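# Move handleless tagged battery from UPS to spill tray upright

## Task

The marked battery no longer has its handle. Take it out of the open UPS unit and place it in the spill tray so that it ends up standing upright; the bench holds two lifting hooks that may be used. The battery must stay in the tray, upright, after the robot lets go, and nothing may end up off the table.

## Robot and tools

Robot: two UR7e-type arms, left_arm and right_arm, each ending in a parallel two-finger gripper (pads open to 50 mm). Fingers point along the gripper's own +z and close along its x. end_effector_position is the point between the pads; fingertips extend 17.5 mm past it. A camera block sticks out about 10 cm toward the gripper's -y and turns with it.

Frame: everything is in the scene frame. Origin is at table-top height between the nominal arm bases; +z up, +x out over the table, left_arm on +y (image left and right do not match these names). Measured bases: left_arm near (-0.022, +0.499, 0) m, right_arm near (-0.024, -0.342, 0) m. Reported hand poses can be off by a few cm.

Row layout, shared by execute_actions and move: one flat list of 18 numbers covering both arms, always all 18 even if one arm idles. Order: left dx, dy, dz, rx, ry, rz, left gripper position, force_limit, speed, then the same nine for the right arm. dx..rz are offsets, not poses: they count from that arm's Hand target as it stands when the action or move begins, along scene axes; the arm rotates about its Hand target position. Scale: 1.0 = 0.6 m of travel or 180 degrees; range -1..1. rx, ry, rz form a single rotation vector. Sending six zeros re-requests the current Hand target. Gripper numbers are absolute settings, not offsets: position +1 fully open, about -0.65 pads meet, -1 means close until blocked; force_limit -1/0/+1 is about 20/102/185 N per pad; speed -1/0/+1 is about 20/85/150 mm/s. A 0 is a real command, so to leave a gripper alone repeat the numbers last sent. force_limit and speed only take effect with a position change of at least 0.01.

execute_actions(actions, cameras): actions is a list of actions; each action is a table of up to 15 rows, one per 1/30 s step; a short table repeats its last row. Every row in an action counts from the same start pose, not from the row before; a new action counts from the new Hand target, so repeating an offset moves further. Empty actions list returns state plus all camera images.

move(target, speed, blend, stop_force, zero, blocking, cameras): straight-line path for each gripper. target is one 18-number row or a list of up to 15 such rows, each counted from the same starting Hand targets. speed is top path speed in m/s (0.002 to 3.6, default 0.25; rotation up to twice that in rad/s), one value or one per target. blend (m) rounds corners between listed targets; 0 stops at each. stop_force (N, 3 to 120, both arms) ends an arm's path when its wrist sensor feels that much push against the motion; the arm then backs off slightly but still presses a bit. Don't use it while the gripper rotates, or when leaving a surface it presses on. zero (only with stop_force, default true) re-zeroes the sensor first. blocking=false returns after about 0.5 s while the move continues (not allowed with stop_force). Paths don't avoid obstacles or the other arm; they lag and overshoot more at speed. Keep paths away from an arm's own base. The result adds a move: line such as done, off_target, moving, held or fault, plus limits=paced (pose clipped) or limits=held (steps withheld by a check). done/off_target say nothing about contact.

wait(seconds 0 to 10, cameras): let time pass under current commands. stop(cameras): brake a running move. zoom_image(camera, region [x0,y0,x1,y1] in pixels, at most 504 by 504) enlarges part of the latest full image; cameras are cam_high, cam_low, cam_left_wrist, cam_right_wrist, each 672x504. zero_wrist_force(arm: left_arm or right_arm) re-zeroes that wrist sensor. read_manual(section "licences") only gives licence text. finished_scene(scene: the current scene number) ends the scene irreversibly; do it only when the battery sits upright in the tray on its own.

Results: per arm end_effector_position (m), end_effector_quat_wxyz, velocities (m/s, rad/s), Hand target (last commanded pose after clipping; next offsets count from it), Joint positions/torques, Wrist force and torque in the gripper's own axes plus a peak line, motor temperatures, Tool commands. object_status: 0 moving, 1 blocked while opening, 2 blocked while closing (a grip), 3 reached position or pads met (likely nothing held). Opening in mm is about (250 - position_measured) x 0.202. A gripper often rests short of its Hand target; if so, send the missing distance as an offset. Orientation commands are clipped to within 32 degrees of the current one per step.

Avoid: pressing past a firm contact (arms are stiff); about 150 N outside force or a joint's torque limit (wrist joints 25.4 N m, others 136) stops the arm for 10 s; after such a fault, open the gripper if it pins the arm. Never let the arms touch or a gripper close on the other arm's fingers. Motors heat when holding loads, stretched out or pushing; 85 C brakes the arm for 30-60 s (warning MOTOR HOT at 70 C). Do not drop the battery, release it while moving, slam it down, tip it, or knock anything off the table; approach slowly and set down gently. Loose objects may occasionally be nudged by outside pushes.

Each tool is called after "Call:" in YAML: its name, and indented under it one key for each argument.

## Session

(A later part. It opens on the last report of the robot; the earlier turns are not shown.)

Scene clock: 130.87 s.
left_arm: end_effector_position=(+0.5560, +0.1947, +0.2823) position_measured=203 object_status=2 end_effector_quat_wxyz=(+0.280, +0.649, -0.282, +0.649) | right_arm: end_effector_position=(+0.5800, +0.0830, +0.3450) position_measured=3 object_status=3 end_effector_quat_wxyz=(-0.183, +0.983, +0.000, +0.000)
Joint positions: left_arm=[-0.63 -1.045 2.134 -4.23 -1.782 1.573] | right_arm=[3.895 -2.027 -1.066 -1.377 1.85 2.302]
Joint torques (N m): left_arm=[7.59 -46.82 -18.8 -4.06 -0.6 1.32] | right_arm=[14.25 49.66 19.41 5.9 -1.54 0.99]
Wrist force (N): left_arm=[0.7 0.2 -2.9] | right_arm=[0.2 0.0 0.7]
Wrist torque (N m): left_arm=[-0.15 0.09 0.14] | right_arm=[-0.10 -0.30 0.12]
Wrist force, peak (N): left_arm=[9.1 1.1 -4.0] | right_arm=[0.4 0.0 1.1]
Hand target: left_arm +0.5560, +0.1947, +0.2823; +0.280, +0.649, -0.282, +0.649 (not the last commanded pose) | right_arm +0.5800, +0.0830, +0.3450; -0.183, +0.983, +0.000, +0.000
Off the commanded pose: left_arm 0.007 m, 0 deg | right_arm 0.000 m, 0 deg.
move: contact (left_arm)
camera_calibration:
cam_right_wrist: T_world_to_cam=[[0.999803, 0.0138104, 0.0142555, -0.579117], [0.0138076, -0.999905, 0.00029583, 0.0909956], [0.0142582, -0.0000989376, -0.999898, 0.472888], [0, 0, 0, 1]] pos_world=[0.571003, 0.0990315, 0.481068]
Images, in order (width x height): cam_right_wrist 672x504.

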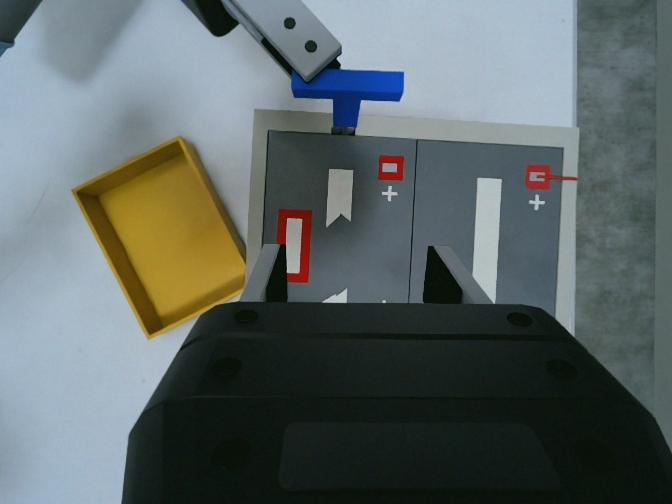

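Call:
zoom_image:
  camera: "cam_right_wrist"
  region: [100, 0, 500, 310]

Call:
move:
  target:
    - [0, 0, 0, 0, 0, 0, 1, 0, -0.3, 0, 0, 0, 0, 0, 0, 1, 0, -0.3]
    - [-0.0685, 0.0729, 0, 0, 0, 0, 1, 0, -0.3, 0, 0, 0.05, 0, 0, 0, 1, 0, -0.3]
    - [-0.0933, 0.1255, 0.2295, 0.4998, -0.0157, 0, 1, 0, -0.3, -0.07, -0.2, 0.09, -0.2240, -0.2171, 0.4542, 1, 0, -0.3]
    - [0.0275, -0.0323, 0.1045, 0.4570, 0.2458, -0.2589, 1, 0, -0.3, -0.05, -0.12, 0.02, -0.2240, -0.2171, 0.4542, 1, 0, -0.3]
  speed: [0.3, 0.2, 0.5, 0.5]
  blend: [0, 0, 0.02, 0]
  cameras: ["all"]

Call:
zoom_image:
  camera: "cam_low"
  region: [480, 30, 660, 180]

Scaled by 1.260.

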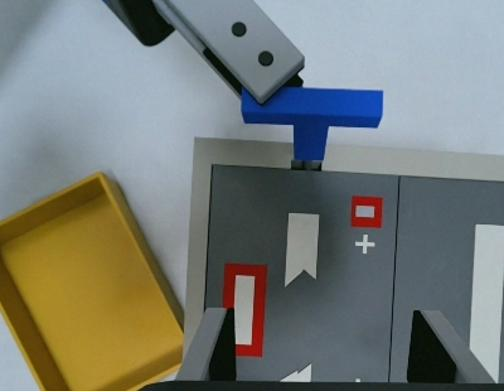

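Scene clock: 151.67 s.
left_arm: end_effector_position=(+0.5726, +0.1754, +0.3450) position_measured=3 object_status=3 end_effector_quat_wxyz=(+0.091, +0.690, -0.712, -0.094) | right_arm: end_effector_position=(+0.5500, +0.0111, +0.3570) position_measured=3 object_status=3 end_effector_quat_wxyz=(+0.186, +0.694, +0.672, +0.180)
Joint positions: left_arm=[-0.664 -0.936 0.646 -1.065 -1.72 2.549] | right_arm=[4.111 -1.733 -1.492 -1.161 1.154 0.875]
Joint torques (N m): left_arm=[-9.23 -44.02 -31.05 -0.86 -1.5 -1.64] | right_arm=[-8.13 44.62 25.7 1.11 -1.42 -1.47]
Wrist force (N): left_arm=[-0.1 -0.1 -0.1] | right_arm=[0.5 -1.3 3.0]
Wrist torque (N m): left_arm=[0.05 0.09 0.11] | right_arm=[-0.27 -0.30 -0.18]
Wrist force, peak (N): left_arm=[-1.6 0.3 -4.8] | right_arm=[1.0 -1.5 3.5]
Hand target: left_arm +0.5725, +0.1753, +0.3450; +0.091, +0.690, -0.712, -0.094 | right_arm +0.5500, +0.0110, +0.3570; +0.186, +0.694, +0.672, +0.180
Off the commanded pose: left_arm 0.000 m, 0 deg | right_arm 0.000 m, 0 deg.
move: done
camera_calibration:
cam_left_wrist: T_world_to_cam=[[-0.0349779, -0.999103, -0.0238487, 0.215228], [-0.825969, 0.0154657, 0.563503, 0.293807], [-0.562629, 0.0394085, -0.82577, 0.728035], [0, 0, 0, 1]] pos_world=[0.659817, 0.1818, 0.440761]
cam_right_wrist: T_world_to_cam=[[0.0121743, 0.999925, -0.00132788, -0.0104596], [0.628138, -0.00661447, 0.778074, -0.607063], [0.778007, -0.0103066, -0.628171, -0.0673465], [0, 0, 0, 1]] pos_world=[0.433843, 0.00574933, 0.430021]

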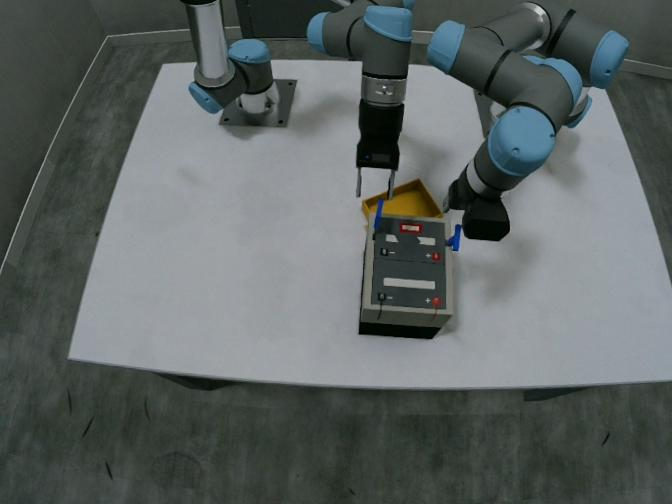

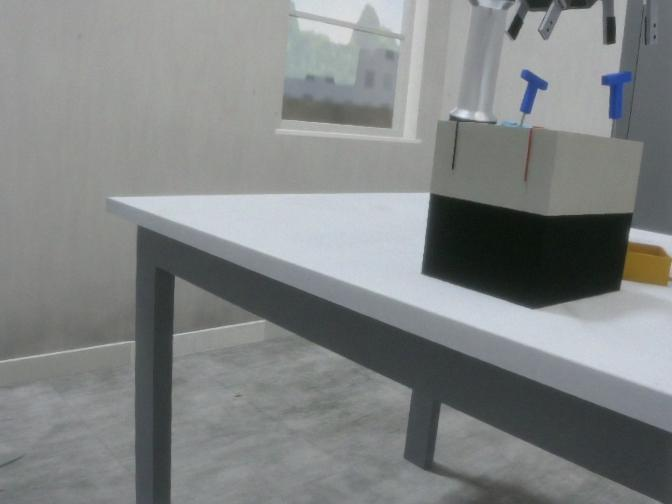

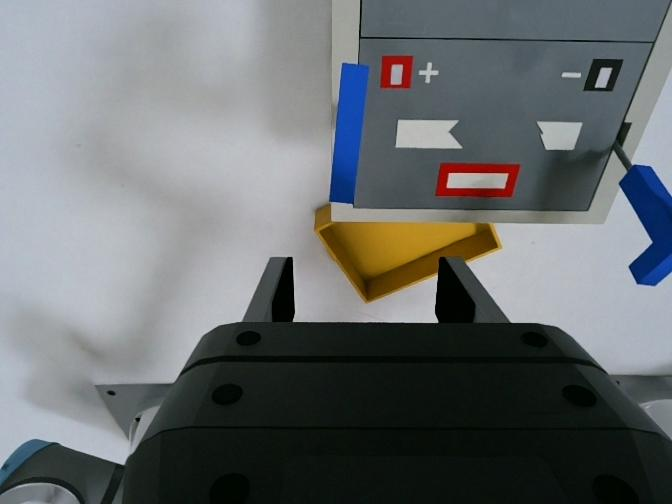

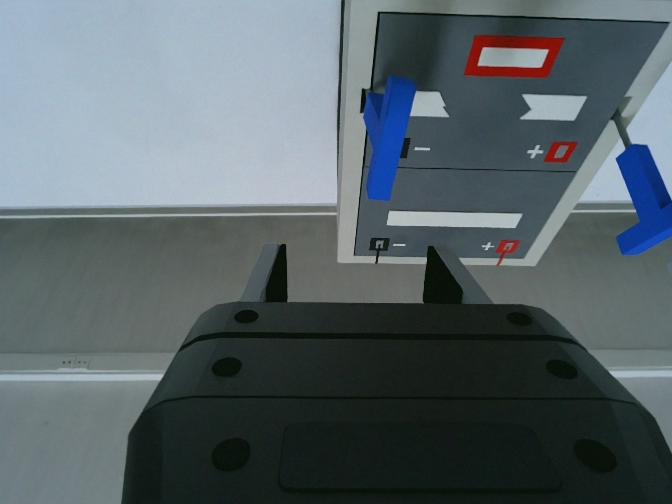

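Scaled by 2.800.

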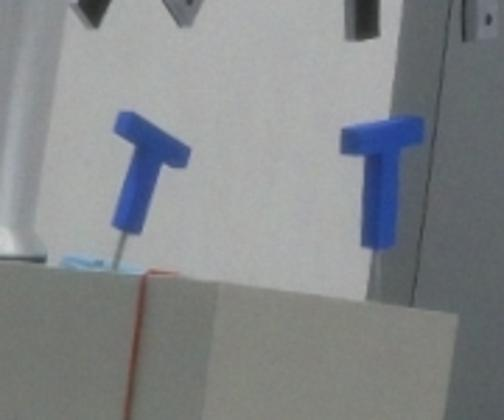

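Call:
zoom_image:
  camera: "cam_high"
  region: [350, 190, 480, 300]

Call:
zoom_image:
  camera: "cam_left_wrist"
  region: [290, 40, 430, 260]

Scaled by 3.877.

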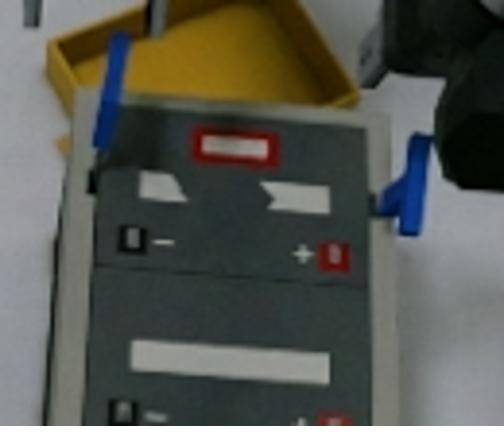

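Scaled by 2.291.

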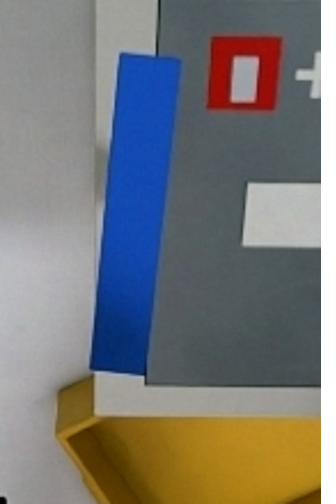

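Call:
move:
  target: [0.0292, 0.0078, -0.055, 0, 0, 0, 1, 0, -0.3, -0.02, 0.0183, -0.125, 0, 0, 0, 1, 0, -0.3]
  speed: 0.08
  stop_force: 8
  cameras: ["cam_left_wrist", "cam_right_wrist", "cam_high", "cam_low"]

Scene clock: 184.60 s.
left_arm: end_effector_position=(+0.5901, +0.1800, +0.3120) position_measured=3 object_status=3 end_effector_quat_wxyz=(+0.091, +0.690, -0.712, -0.094) | right_arm: end_effector_position=(+0.5380, +0.0220, +0.2820) position_measured=3 object_status=3 end_effector_quat_wxyz=(+0.186, +0.694, +0.672, +0.180)
Joint positions: left_arm=[-0.644 -0.915 0.698 -1.134 -1.716 2.568] | right_arm=[4.14 -1.757 -1.654 -0.986 1.144 0.906]
Joint torques (N m): left_arm=[-8.67 -64.96 -34.54 -0.65 -1.52 -1.84] | right_arm=[-13.9 43.48 34.36 1.77 1.19 -1.88]
Wrist force (N): left_arm=[-0.1 -0.3 0.0] | right_arm=[0.6 -1.2 3.2]
Wrist torque (N m): left_arm=[0.02 0.11 -0.05] | right_arm=[-0.25 -0.33 -0.17]
Wrist force, peak (N): left_arm=[0.2 0.4 -1.0] | right_arm=[0.9 -2.4 4.1]
Hand target: left_arm +0.5901, +0.1800, +0.3120; +0.091, +0.690, -0.712, -0.094 | right_arm +0.5380, +0.0220, +0.2820; +0.186, +0.694, +0.672, +0.180
Off the commanded pose: left_arm 0.000 m, 0 deg | right_arm 0.000 m, 0 deg.
move: done
camera_calibration:
cam_left_wrist: T_world_to_cam=[[-0.0349856, -0.999103, -0.0238415, 0.219651], [-0.82589, 0.0154706, 0.563618, 0.326684], [-0.562744, 0.0394091, -0.825691, 0.710496], [0, 0, 0, 1]] pos_world=[0.677317, 0.186401, 0.407762]
cam_right_wrist: T_world_to_cam=[[0.0122519, 0.999924, -0.00139097, -0.0213229], [0.628198, -0.00661493, 0.778025, -0.541184], [0.777957, -0.0104061, -0.628231, -0.104904], [0, 0, 0, 1]] pos_world=[0.421843, 0.0166497, 0.355121]

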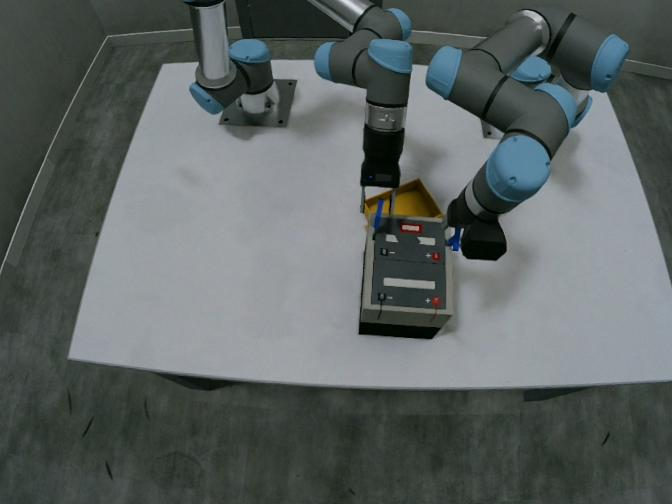

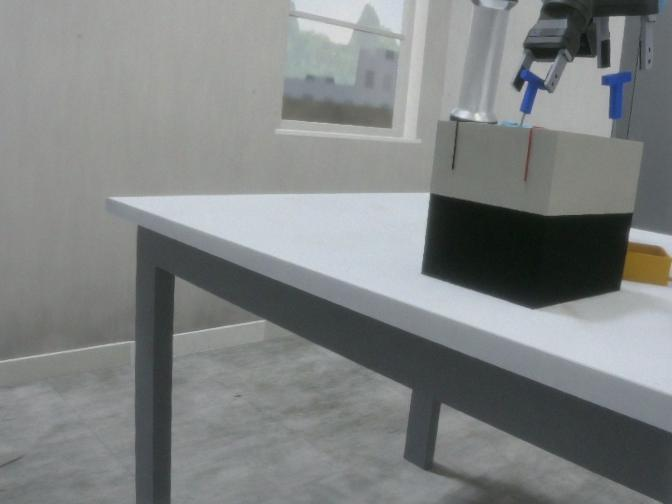

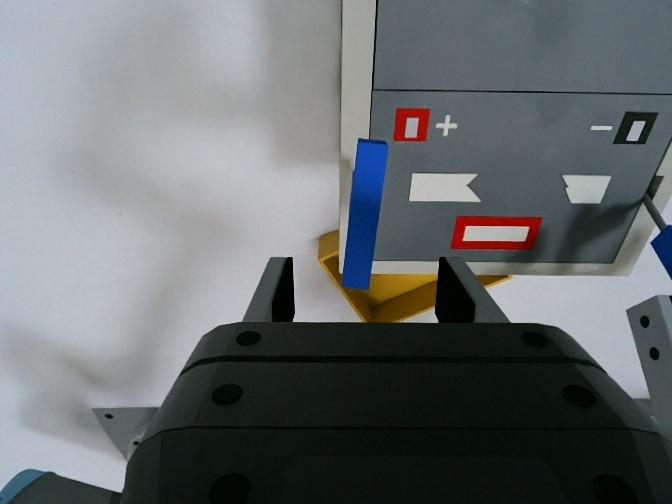

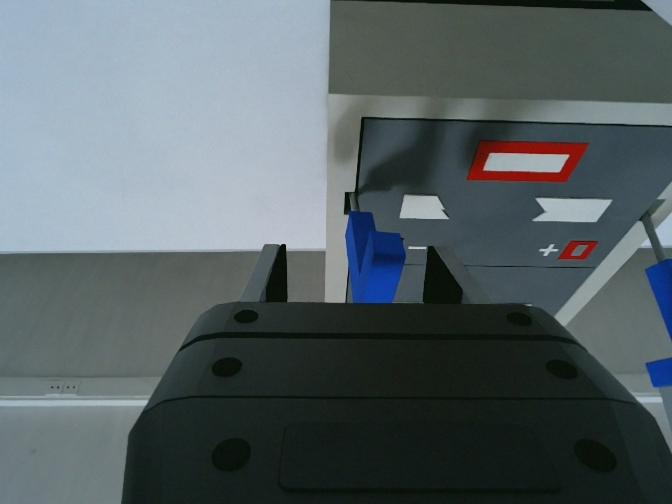

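Call:
move:
  target:
    - [0.0165, 0, -0.0533, 0.0012, 0.0389, 0, 1, 0, -0.3, 0, 0, 0, 0, 0, 0, 1, 0, -0.3]
    - [0.0165, 0, -0.0533, 0.0012, 0.0389, 0, -1, 0, -0.6, 0, 0, 0, 0, 0, 0, -1, 0, -0.6]
  speed: [0.05, 0.1]
  cameras: ["cam_left_wrist", "cam_right_wrist", "cam_high", "cam_low"]

Call:
zoom_image:
  camera: "cam_low"
  region: [480, 30, 660, 180]

Scene clock: 199.53 s.
left_arm: end_effector_position=(+0.6000, +0.1799, +0.2800) position_measured=205 object_status=2 end_effector_quat_wxyz=(+0.133, +0.683, -0.705, -0.137) | right_arm: end_effector_position=(+0.5380, +0.0220, +0.2820) position_measured=205 object_status=2 end_effector_quat_wxyz=(+0.186, +0.694, +0.672, +0.180)
Joint positions: left_arm=[-0.616 -0.786 0.556 -1.011 -1.772 2.615] | right_arm=[4.14 -1.757 -1.654 -0.986 1.144 0.906]
Joint torques (N m): left_arm=[6.32 -69.41 -12.5 1.38 2.99 -1.73] | right_arm=[-13.15 43.93 33.1 4.15 0.75 -1.74]
Wrist force (N): left_arm=[12.3 -1.4 3.0] | right_arm=[0.5 -1.3 3.1]
Wrist torque (N m): left_arm=[0.02 1.06 0.19] | right_arm=[-0.26 -0.29 -0.16]
Wrist force, peak (N): left_arm=[12.6 -1.5 2.9] | right_arm=[0.7 -1.4 3.3]
Hand target: left_arm +0.6000, +0.1800, +0.2800; +0.133, +0.683, -0.705, -0.137 | right_arm +0.5380, +0.0220, +0.2820; +0.186, +0.694, +0.672, +0.180
Off the commanded pose: left_arm 0.000 m, 0 deg | right_arm 0.000 m, 0 deg.
move: done
camera_calibration:
cam_left_wrist: T_world_to_cam=[[-0.0380166, -0.999013, -0.0229591, 0.220631], [-0.751099, 0.0134133, 0.660053, 0.281395], [-0.659094, 0.0423375, -0.750868, 0.72595], [0, 0, 0, 1]] pos_world=[0.698212, 0.185904, 0.364422]
cam_right_wrist: T_world_to_cam=[[0.0122519, 0.999924, -0.00139097, -0.0213229], [0.628198, -0.00661493, 0.778025, -0.541184], [0.777957, -0.0104061, -0.628231, -0.104904], [0, 0, 0, 1]] pos_world=[0.421843, 0.0166497, 0.355121]

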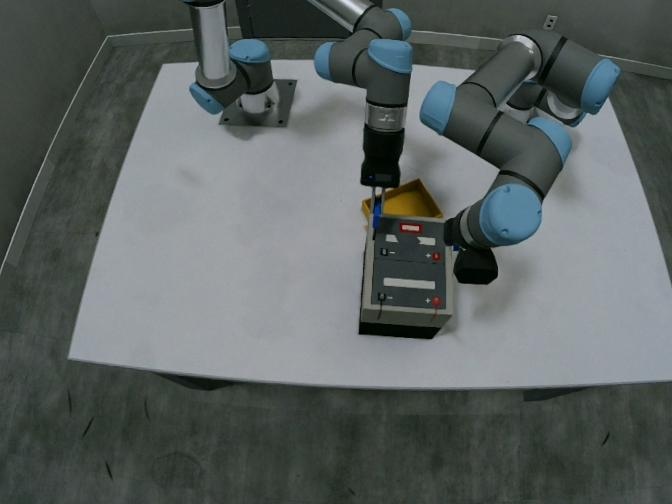

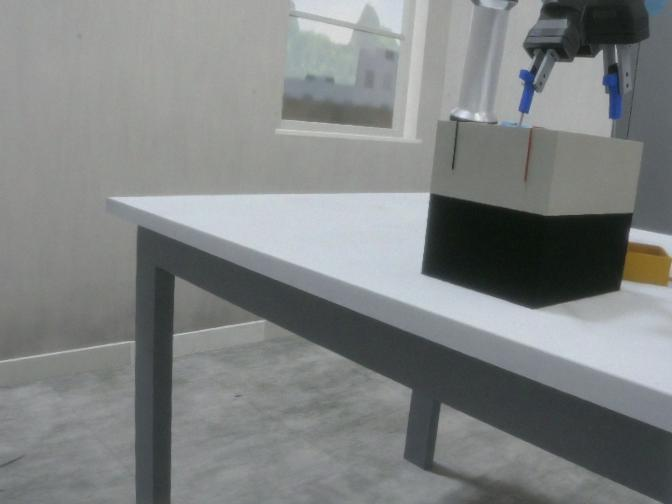

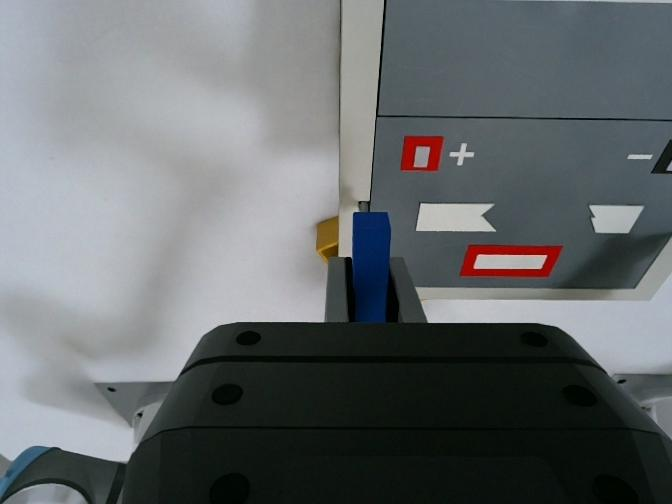

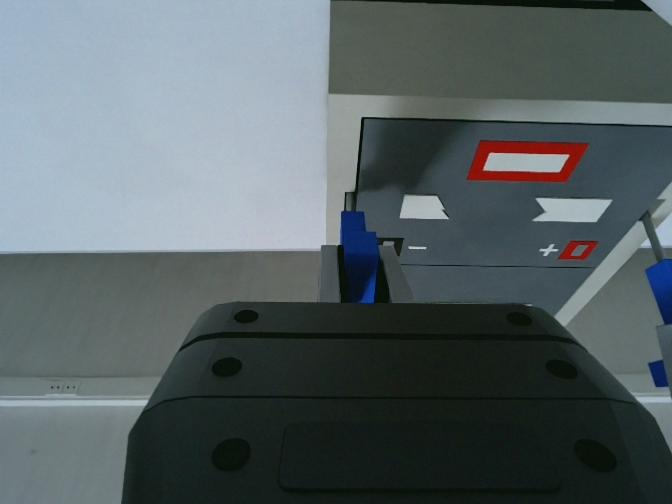

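Scaled by 2.800.

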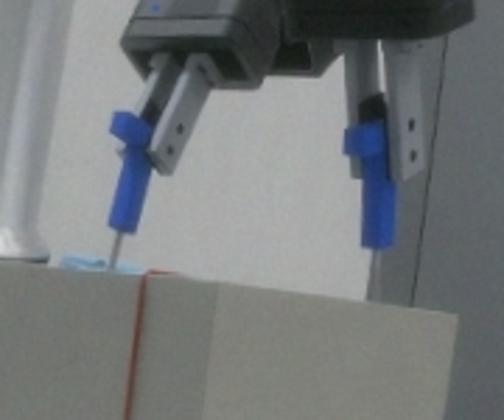

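Call:
move:
  target:
    - [0, -0.0045, 0.0017, 0, 0, 0, -1, 0, -0.6, 0, 0, 0, 0, 0, 0, -1, 0, -0.6]
    - [-0.0229, -0.0045, 0.009, -0.0012, -0.0389, 0, -1, 0, -0.6, 0.0204, 0, 0.0055, 0.0011, 0.0345, 0, -1, 0, -0.6]
    - [-0.0458, -0.0045, 0.0125, -0.0024, -0.0778, 0, -1, 0, -0.6, 0.0405, 0, 0.0083, 0.0022, 0.0689, 0, -1, 0, -0.6]
  speed: 0.05
  blend: [0, 0.002, 0]
  cameras: ["cam_left_wrist", "cam_right_wrist", "cam_low"]

Call:
zoom_image:
  camera: "cam_low"
  region: [480, 30, 660, 180]

Call:
zoom_image:
  camera: "cam_left_wrist"
  region: [310, 120, 430, 260]

Call:
zoom_image:
  camera: "cam_right_wrist"
  region: [300, 120, 420, 260]

Scene clock: 208.13 s.
left_arm: end_effector_position=(+0.5724, +0.1772, +0.2875) position_measured=205 object_status=2 end_effector_quat_wxyz=(+0.049, +0.694, -0.716, -0.050) | right_arm: end_effector_position=(+0.5625, +0.0219, +0.2869) position_measured=205 object_status=2 end_effector_quat_wxyz=(+0.110, +0.710, +0.687, +0.107)
Joint positions: left_arm=[-0.687 -1.067 1.015 -1.405 -1.654 2.514] | right_arm=[4.037 -1.871 -1.41 -1.229 1.338 0.848]
Joint torques (N m): left_arm=[6.15 -37.91 -34.7 -1.65 -2.99 1.96] | right_arm=[13.05 40.2 6.58 4.02 -1.78 1.76]
Wrist force (N): left_arm=[-4.4 -1.3 0.6] | right_arm=[-0.3 4.6 -10.5]
Wrist torque (N m): left_arm=[0.22 -0.35 0.02] | right_arm=[-0.26 -0.35 -0.05]
Wrist force, peak (N): left_arm=[14.9 -2.4 3.0] | right_arm=[-0.8 5.0 -10.9]
Hand target: left_arm +0.5725, +0.1773, +0.2875; +0.049, +0.695, -0.716, -0.050 | right_arm +0.5623, +0.0220, +0.2870; +0.110, +0.710, +0.687, +0.107
Off the commanded pose: left_arm 0.000 m, 0 deg | right_arm 0.000 m, 0 deg.
move: done
camera_calibration:
cam_left_wrist: T_world_to_cam=[[-0.0321139, -0.99919, -0.0242571, 0.214172], [-0.888468, 0.0174218, 0.458608, 0.391537], [-0.457814, 0.0362794, -0.888308, 0.638949], [0, 0, 0, 1]] pos_world=[0.647266, 0.183996, 0.393217]
cam_right_wrist: T_world_to_cam=[[0.0125145, 0.999918, 0.00281374, -0.0228372], [0.780738, -0.0115293, 0.624752, -0.602045], [0.624734, -0.00562165, -0.780818, 0.00897304], [0, 0, 0, 1]] pos_world=[0.464719, 0.0159446, 0.3832]
Images, in order (width x height): cam_low 672x504, cam_left_wrist 672x504, cam_right_wrist 672x504.

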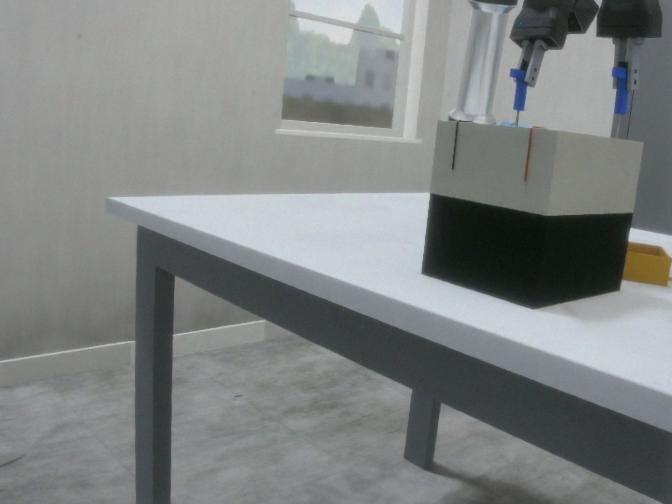

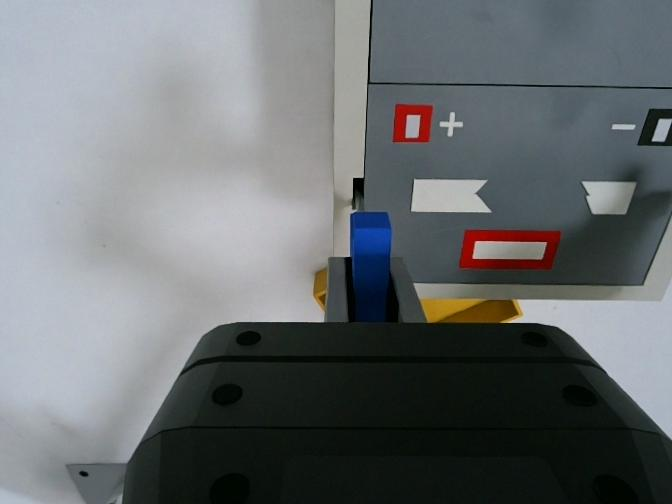

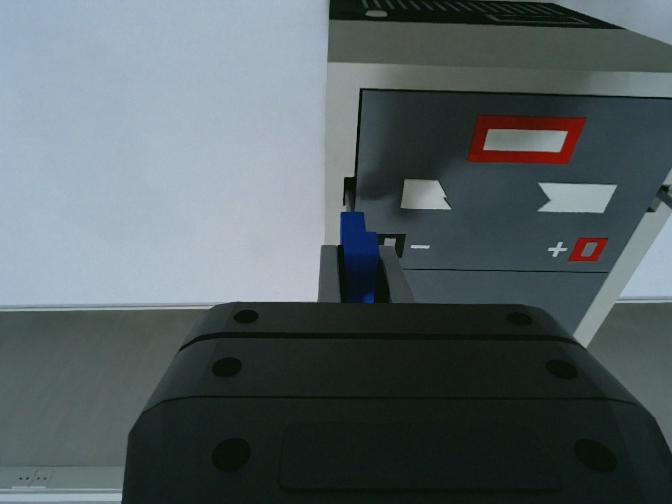

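Scaled by 2.800.

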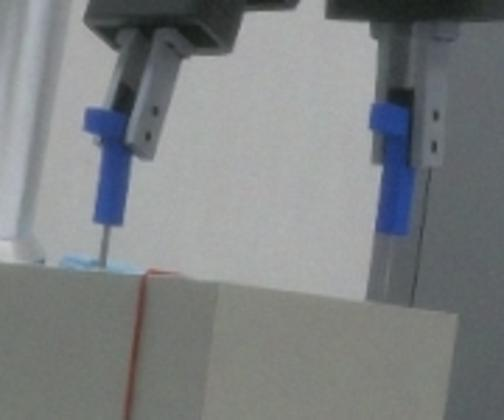

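Scaled by 3.600.

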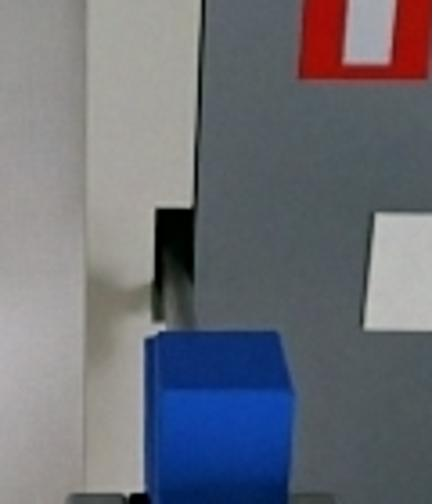

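Scaled by 3.600.

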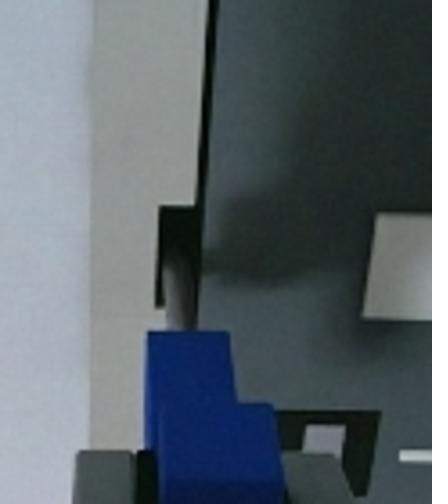

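Call:
move:
  target:
    - [0.0115, 0.0013, 0.0017, 0.0005, 0.0167, 0, -1, 0, -0.6, 0, 0, 0.0067, 0, 0, 0, -1, 0, -0.6]
  speed: 0.03
  cameras: ["cam_left_wrist", "cam_low"]

Call:
zoom_image:
  camera: "cam_low"
  region: [480, 30, 660, 180]

Call:
zoom_image:
  camera: "cam_left_wrist"
  region: [310, 120, 430, 260]

Scene clock: 221.90 s.
left_arm: end_effector_position=(+0.5795, +0.1781, +0.2884) position_measured=205 object_status=2 end_effector_quat_wxyz=(+0.067, +0.693, -0.715, -0.069) end_effector_velocity=(+0.000, -0.001, +0.000) end_effector_angular_velocity=(-0.001, -0.004, -0.002) | right_arm: end_effector_position=(+0.5623, +0.0220, +0.2910) position_measured=205 object_status=2 end_effector_quat_wxyz=(+0.110, +0.710, +0.687, +0.107)
Joint positions: left_arm=[-0.669 -1.012 0.922 -1.322 -1.682 2.536] | right_arm=[4.037 -1.869 -1.402 -1.239 1.337 0.848]
Joint velocities: left_arm=[-0.003 -0.003 0.005 -0.006 0.002 -0.001] | right_arm=[within noise]
Joint torques (N m): left_arm=[-5.83 -62.17 -13.93 -5.3 0.97 -1.48] | right_arm=[7.76 48.37 28.41 2.33 0.18 2.25]
Wrist force (N): left_arm=[-0.2 -0.1 0.5] | right_arm=[0.4 -1.4 3.0]
Wrist torque (N m): left_arm=[0.05 0.12 -0.07] | right_arm=[-0.25 -0.33 -0.04]
Wrist force, peak (N): left_arm=[-4.4 -1.4 0.4] | right_arm=[-0.1 4.4 -10.2]
Hand target: left_arm +0.5794, +0.1781, +0.2885; +0.067, +0.693, -0.715, -0.069 | right_arm +0.5623, +0.0220, +0.2910; +0.110, +0.710, +0.687, +0.107
Off the commanded pose: left_arm 0.000 m, 0 deg | right_arm 0.000 m, 0 deg.
move: done
camera_calibration:
cam_left_wrist: T_world_to_cam=[[-0.0333753, -0.999157, -0.0239146, 0.215891], [-0.862998, 0.0167418, 0.50493, 0.369356], [-0.504103, 0.0374904, -0.862829, 0.662239], [0, 0, 0, 1]] pos_world=[0.659796, 0.184698, 0.390064]
Images, in order (width x height): cam_low 672x504, cam_left_wrist 672x504.

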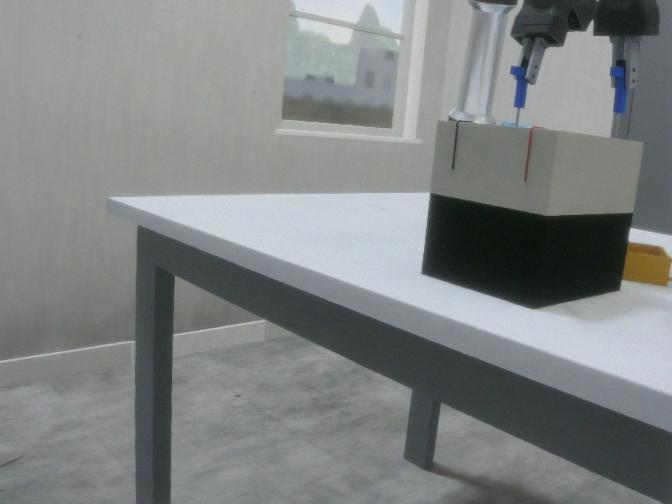

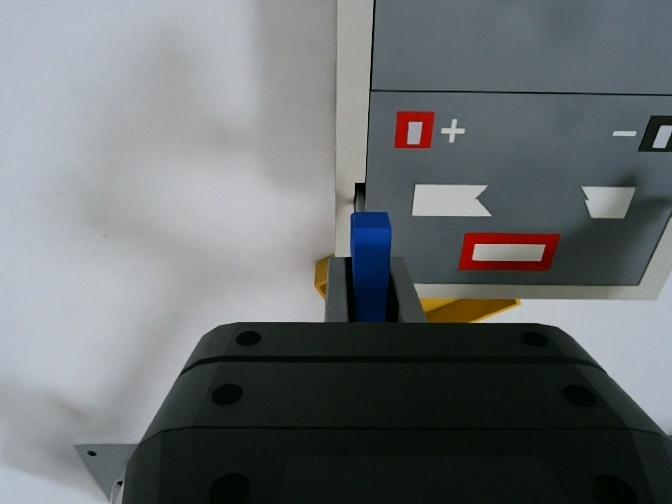

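Scaled by 2.800.

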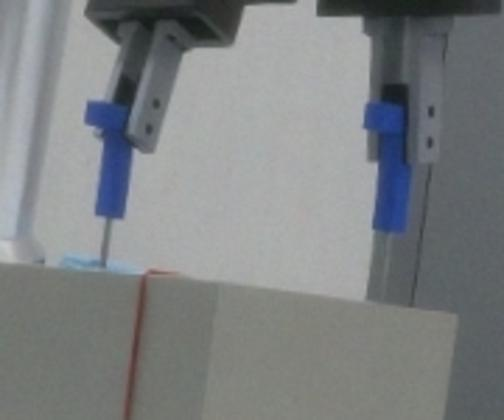

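Scaled by 3.600.

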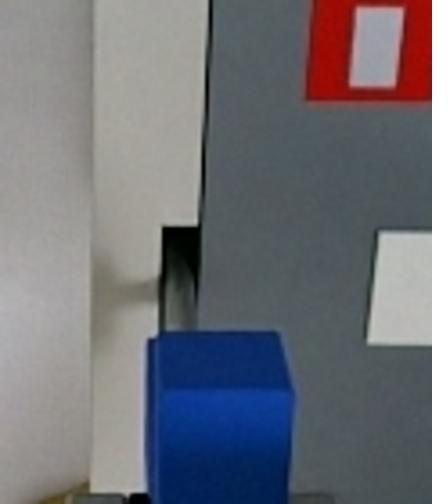

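Call:
move:
  target:
    - [0, 0, 0.0033, 0, 0, 0, -1, 0, -0.6, 0, 0, 0.005, 0, 0, 0, -1, 0, -0.6]
    - [-0.0007, 0.003, 0.0033, 0, 0, 0.1667, -1, 0, -0.6, 0.001, -0.0042, 0.005, 0, 0, 0.1667, -1, 0, -0.6]
    - [-0.0025, 0.0055, 0.0033, 0, 0, 0.3333, -1, 0, -0.6, 0.0037, -0.0077, 0.005, 0, 0, 0.3333, -1, 0, -0.6]
    - [-0.005, 0.0068, 0.0033, 0, 0, 0.5, -1, 0, -0.6, 0.0075, -0.0093, 0.005, 0, 0, 0.5, -1, 0, -0.6]
  speed: [0.03, 0.15, 0.15, 0.15]
  stop_force: 25
  blend: [0.001, 0.001, 0.001, 0]
  cameras: ["all"]

Call:
zoom_image:
  camera: "cam_left_wrist"
  region: [300, 100, 440, 260]

Call:
zoom_image:
  camera: "cam_right_wrist"
  region: [300, 100, 440, 260]

Scene clock: 234.10 s.
left_arm: end_effector_position=(+0.5783, +0.1808, +0.2905) position_measured=205 object_status=2 end_effector_quat_wxyz=(+0.090, +0.927, -0.363, -0.035) | right_arm: end_effector_position=(+0.5668, +0.0164, +0.2940) position_measured=205 object_status=2 end_effector_quat_wxyz=(+0.002, +0.016, +0.988, +0.153)
Joint positions: left_arm=[-0.636 -1.11 1.099 -1.534 -1.762 1.709] | right_arm=[3.848 -1.93 -1.311 -1.274 1.808 -0.865]
Joint torques (N m): left_arm=[1.9 -39.77 -15.09 0.59 2.57 1.31] | right_arm=[21.1 51.9 17.81 6.75 2.06 -1.66]
Wrist force (N): left_arm=[20.9 8.8 7.0] | right_arm=[-3.8 -11.9 0.5]
Wrist torque (N m): left_arm=[-0.23 1.05 0.51] | right_arm=[0.12 -0.71 -0.17]
Wrist force, peak (N): left_arm=[24.9 7.8 8.6] | right_arm=[-17.0 -10.1 -2.3]
Hand target: left_arm +0.5783, +0.1808, +0.2905; +0.090, +0.927, -0.363, -0.035 (not the last commanded pose) | right_arm +0.5668, +0.0164, +0.2940; +0.002, +0.016, +0.988, +0.153
Off the commanded pose: left_arm 0.002 m, 41 deg | right_arm 0.000 m, 0 deg.
move: contact (left_arm)
camera_calibration:
cam_left_wrist: T_world_to_cam=[[0.73129, -0.681636, -0.0242287, -0.280919], [-0.579529, -0.639692, 0.504917, 0.322064], [-0.359668, -0.355199, -0.862828, 0.65075], [0, 0, 0, 1]] pos_world=[0.626133, 0.245683, 0.392064]
cam_right_wrist: T_world_to_cam=[[-0.999918, 0.012452, 0.00289385, 0.572693], [0.0115299, 0.780651, 0.624861, -0.186958], [0.0055217, 0.624844, -0.78073, 0.352406], [0, 0, 0, 1]] pos_world=[0.572856, -0.0813809, 0.390299]

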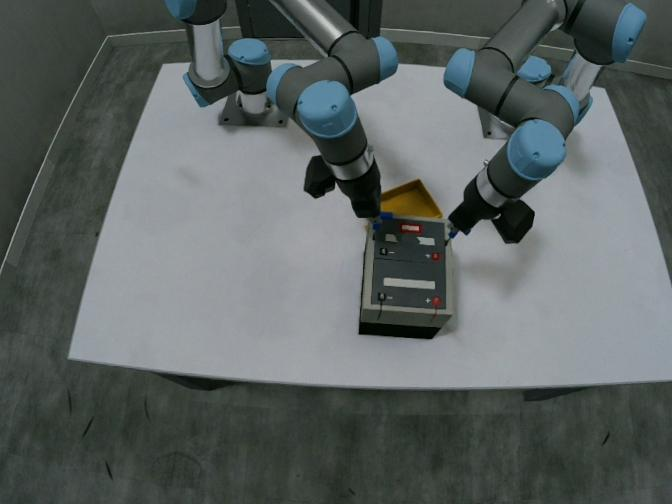

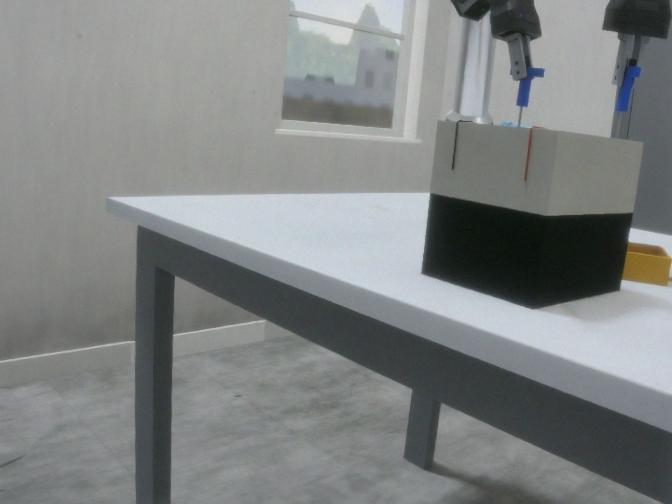

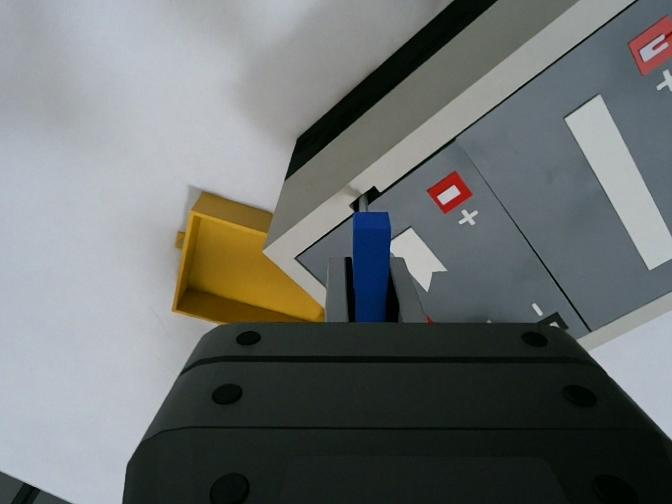

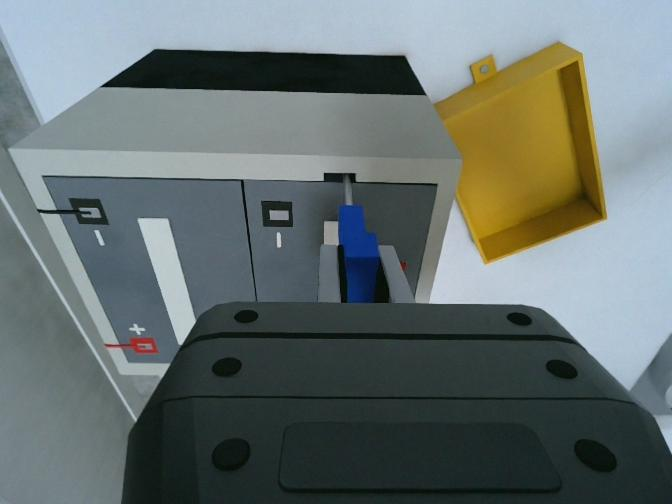

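Scaled by 3.150.

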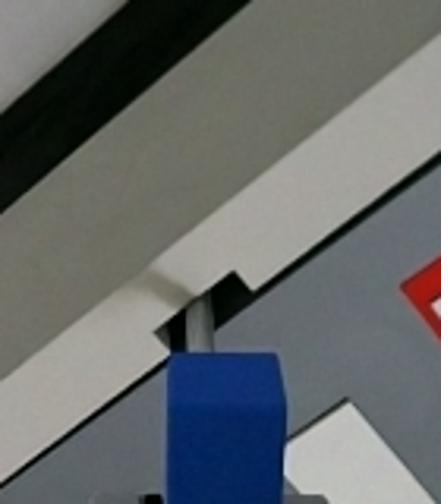

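Scaled by 3.150.

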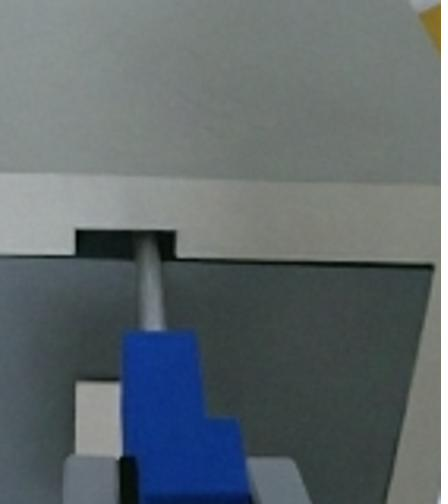

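Call:
move:
  target:
    - [0.003, -0.006, 0, 0, 0, 0, -1, 0, -0.6, 0.0053, -0.0025, 0, 0, 0, 0, -1, 0, -0.6]
  speed: [0.02]
  cameras: ["cam_left_wrist", "cam_right_wrist"]

Call:
zoom_image:
  camera: "cam_left_wrist"
  region: [300, 100, 440, 260]

Call:
zoom_image:
  camera: "cam_right_wrist"
  region: [300, 100, 440, 260]

Scene clock: 239.13 s.
left_arm: end_effector_position=(+0.5801, +0.1772, +0.2905) position_measured=205 object_status=2 end_effector_quat_wxyz=(+0.090, +0.927, -0.363, -0.035) | right_arm: end_effector_position=(+0.5701, +0.0149, +0.2940) position_measured=205 object_status=2 end_effector_quat_wxyz=(+0.002, +0.016, +0.988, +0.153)
Joint positions: left_arm=[-0.639 -1.101 1.086 -1.53 -1.762 1.706] | right_arm=[3.843 -1.936 -1.303 -1.278 1.809 -0.87]
Joint torques (N m): left_arm=[-9.47 -45.68 -26.92 -4.01 -1.06 -1.21] | right_arm=[-8.18 33.06 27.69 1.57 2.44 -1.02]
Wrist force (N): left_arm=[-5.1 -2.7 -0.5] | right_arm=[0.2 -2.8 2.6]
Wrist torque (N m): left_arm=[0.29 -0.41 0.07] | right_arm=[-0.25 -0.19 0.00]
Wrist force, peak (N): left_arm=[21.0 8.9 6.9] | right_arm=[-2.6 -12.4 1.6]
Hand target: left_arm +0.5801, +0.1772, +0.2905; +0.090, +0.927, -0.363, -0.035 | right_arm +0.5700, +0.0149, +0.2940; +0.002, +0.016, +0.988, +0.153
Off the commanded pose: left_arm 0.000 m, 0 deg | right_arm 0.000 m, 0 deg.
move: done
camera_calibration:
cam_left_wrist: T_world_to_cam=[[0.731305, -0.681617, -0.0243223, -0.28474], [-0.579502, -0.63976, 0.504861, 0.320883], [-0.359682, -0.355112, -0.862858, 0.650154], [0, 0, 0, 1]] pos_world=[0.628033, 0.242083, 0.392063]
cam_right_wrist: T_world_to_cam=[[-0.999919, 0.012374, 0.00283382, 0.575929], [0.0114307, 0.780564, 0.624971, -0.185816], [0.00552144, 0.624953, -0.780642, 0.3533], [0, 0, 0, 1]] pos_world=[0.576056, -0.0828812, 0.390298]
Images, in order (width x height): cam_left_wrist 672x504, cam_right_wrist 672x504.

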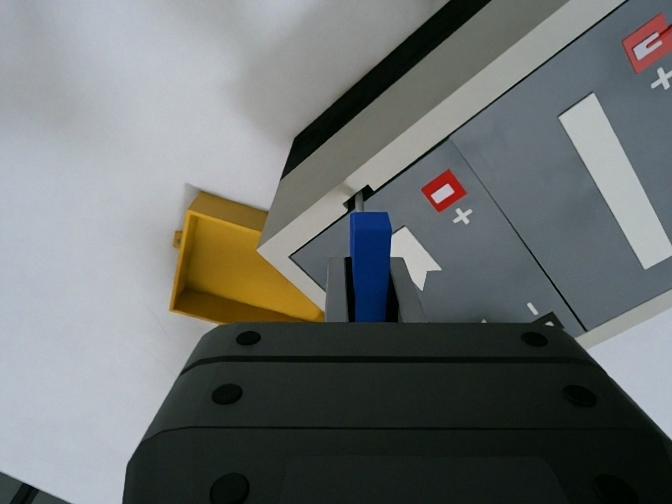

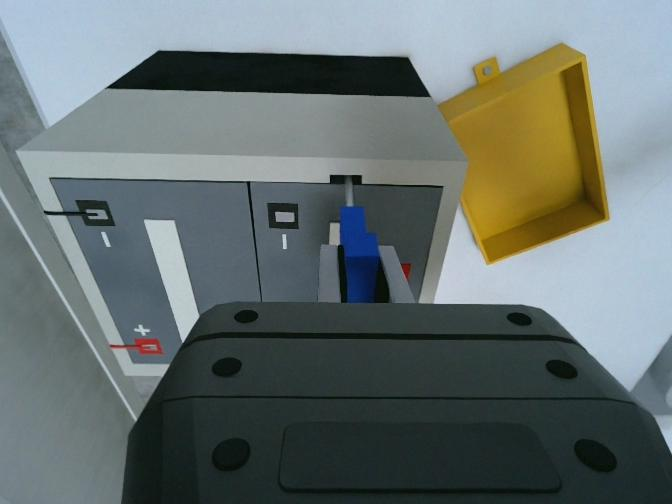

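Scaled by 3.150.

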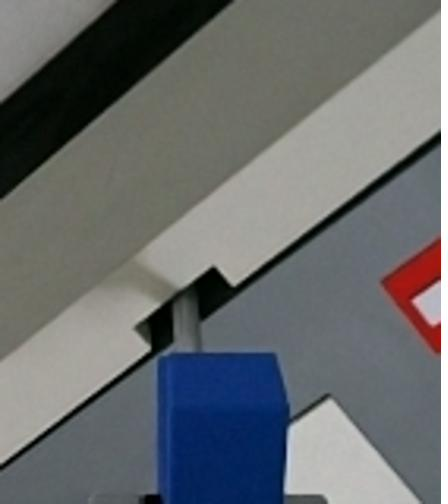

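Scaled by 3.150.

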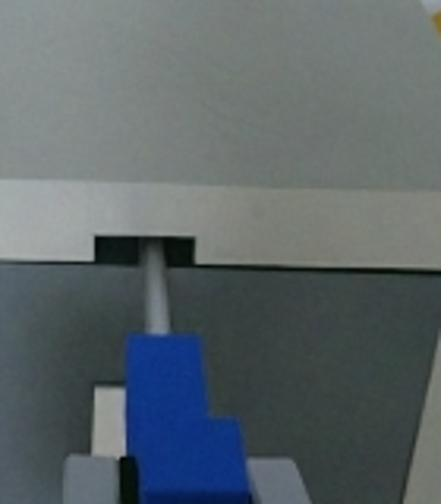

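Call:
move:
  target:
    - [0.0011, 0.0008, 0, 0, 0, 0.1139, -1, 0, -0.6, 0, 0, 0, 0, 0, 0, -1, 0, -0.6]
    - [0.0022, 0.0012, 0, 0, 0, 0.2278, -1, 0, -0.6, 0, 0, 0, 0, 0, 0, -1, 0, -0.6]
  speed: [0.15, 0.15]
  blend: [0.001, 0]
  stop_force: 25
  cameras: ["cam_left_wrist", "cam_low"]

Call:
zoom_image:
  camera: "cam_left_wrist"
  region: [300, 100, 440, 260]

Scene clock: 247.97 s.
left_arm: end_effector_position=(+0.5814, +0.1779, +0.2905) position_measured=205 object_status=2 end_effector_quat_wxyz=(+0.096, +0.995, -0.016, -0.001) | right_arm: end_effector_position=(+0.5700, +0.0149, +0.2940) position_measured=205 object_status=2 end_effector_quat_wxyz=(+0.002, +0.016, +0.988, +0.153)
Joint positions: left_arm=[-0.649 -1.187 1.245 -1.738 -1.73 0.969] | right_arm=[3.843 -1.936 -1.303 -1.278 1.809 -0.87]
Joint torques (N m): left_arm=[10.4 -32.37 -35.96 -2.26 -1.17 -1.89] | right_arm=[12.89 51.43 21.97 6.27 -0.98 2.02]
Wrist force (N): left_arm=[-1.0 0.8 0.2] | right_arm=[0.1 -2.9 2.7]
Wrist torque (N m): left_arm=[0.18 -0.14 -0.06] | right_arm=[-0.21 -0.22 -0.01]
Wrist force, peak (N): left_arm=[-5.7 -3.2 0.9] | right_arm=[0.2 -3.2 3.1]
Hand target: left_arm +0.5814, +0.1780, +0.2905; +0.096, +0.995, -0.016, -0.001 | right_arm +0.5700, +0.0149, +0.2940; +0.002, +0.016, +0.988, +0.153
Off the commanded pose: left_arm 0.000 m, 0 deg | right_arm 0.000 m, 0 deg.
move: done
camera_calibration:
cam_left_wrist: T_world_to_cam=[[0.999107, -0.0346094, -0.024222, -0.555949], [-0.0176547, -0.863008, 0.504881, 0.0351165], [-0.0383774, -0.504003, -0.862849, 0.490537], [0, 0, 0, 1]] pos_world=[0.574898, 0.258297, 0.392064]
Images, in order (width x height): cam_low 672x504, cam_left_wrist 672x504.

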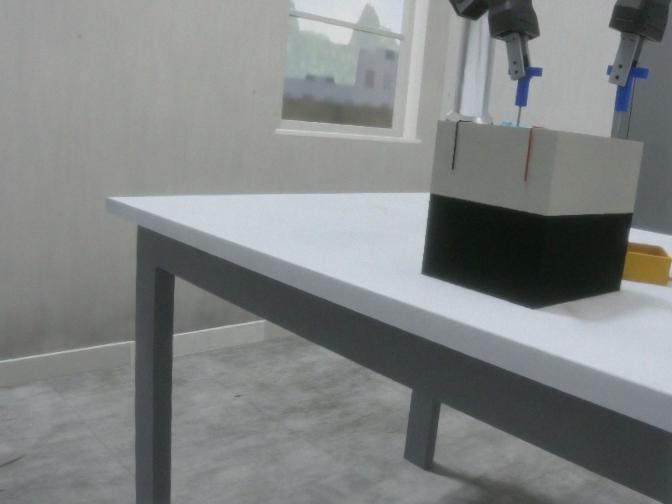

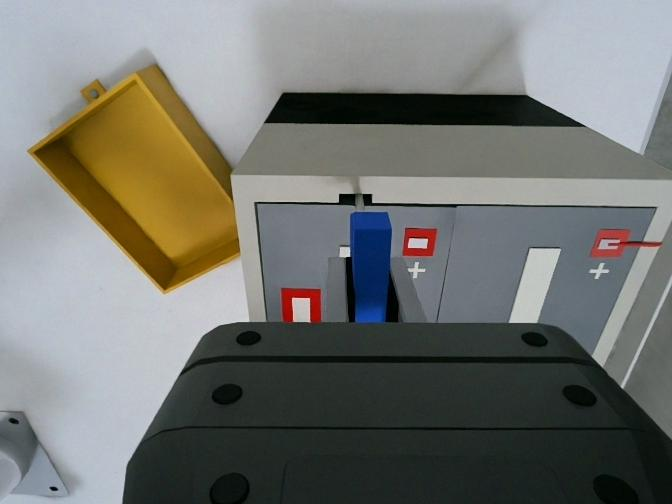

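Scaled by 3.150.

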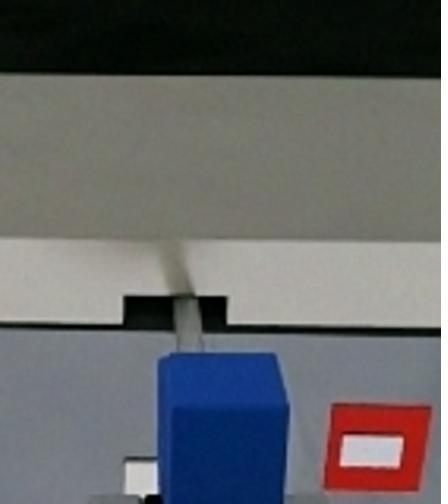

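Call:
move:
  target:
    - [-0.003, -0.0003, 0, 0, 0, 0, -1, 0, -0.6, 0.0022, 0, 0, 0, 0, 0, -1, 0, -0.6]
  speed: [0.02]

Call:
move:
  target:
    - [0, 0, 0.025, 0, 0, 0, -1, 0, -0.6, 0, 0, 0.025, 0, 0, 0, -1, 0, -0.6]
  speed: [0.01]
  stop_force: 8

Scene clock: 251.30 s.
left_arm: end_effector_position=(+0.5796, +0.1778, +0.2905) position_measured=205 object_status=2 end_effector_quat_wxyz=(+0.096, +0.995, -0.016, -0.001) | right_arm: end_effector_position=(+0.5714, +0.0149, +0.2940) position_measured=205 object_status=2 end_effector_quat_wxyz=(+0.002, +0.016, +0.988, +0.153)
Joint positions: left_arm=[-0.651 -1.192 1.251 -1.74 -1.73 0.967] | right_arm=[3.842 -1.939 -1.299 -1.279 1.809 -0.871]
Joint torques (N m): left_arm=[-9.01 -50.68 -19.13 -5.15 0.07 -1.46] | right_arm=[-12.91 30.14 30.75 1.6 2.81 -1.5]
Wrist force (N): left_arm=[2.6 -1.0 0.2] | right_arm=[0.5 -3.5 2.4]
Wrist torque (N m): left_arm=[0.22 0.32 0.19] | right_arm=[-0.22 -0.17 0.00]
Wrist force, peak (N): left_arm=[4.9 0.2 2.1] | right_arm=[0.7 -4.1 2.4]
Hand target: left_arm +0.5796, +0.1778, +0.2905; +0.096, +0.995, -0.016, -0.001 | right_arm +0.5713, +0.0149, +0.2940; +0.002, +0.016, +0.988, +0.153
Off the commanded pose: left_arm 0.000 m, 0 deg | right_arm 0.000 m, 0 deg.
move: done

Scene clock: 252.93 s.
left_arm: end_effector_position=(+0.5796, +0.1778, +0.2951) position_measured=205 object_status=2 end_effector_quat_wxyz=(+0.096, +0.995, -0.016, -0.001) | right_arm: end_effector_position=(+0.5713, +0.0149, +0.3011) position_measured=205 object_status=2 end_effector_quat_wxyz=(+0.002, +0.016, +0.988, +0.153)
Joint positions: left_arm=[-0.651 -1.192 1.24 -1.728 -1.73 0.967] | right_arm=[3.842 -1.937 -1.282 -1.297 1.809 -0.871]
Joint torques (N m): left_arm=[-7.97 -51.79 -16.81 -6.01 -0.71 -0.09] | right_arm=[-13.19 38.08 21.74 8.21 2.87 0.24]
Wrist force (N): left_arm=[-0.1 -2.3 5.9] | right_arm=[0.8 -5.8 11.3]
Wrist torque (N m): left_arm=[0.21 0.10 0.14] | right_arm=[-0.31 -0.11 0.01]
Wrist force, peak (N): left_arm=[0.0 -3.1 14.4] | right_arm=[-0.5 -7.2 19.7]
Hand target: left_arm +0.5796, +0.1778, +0.2951; +0.096, +0.995, -0.016, -0.001 (not the last commanded pose) | right_arm +0.5713, +0.0149, +0.3011; +0.002, +0.016, +0.988, +0.153 (not the last commanded pose)
Off the commanded pose: left_arm 0.010 m, 0 deg | right_arm 0.008 m, 0 deg.
move: contact (left_arm, right_arm)


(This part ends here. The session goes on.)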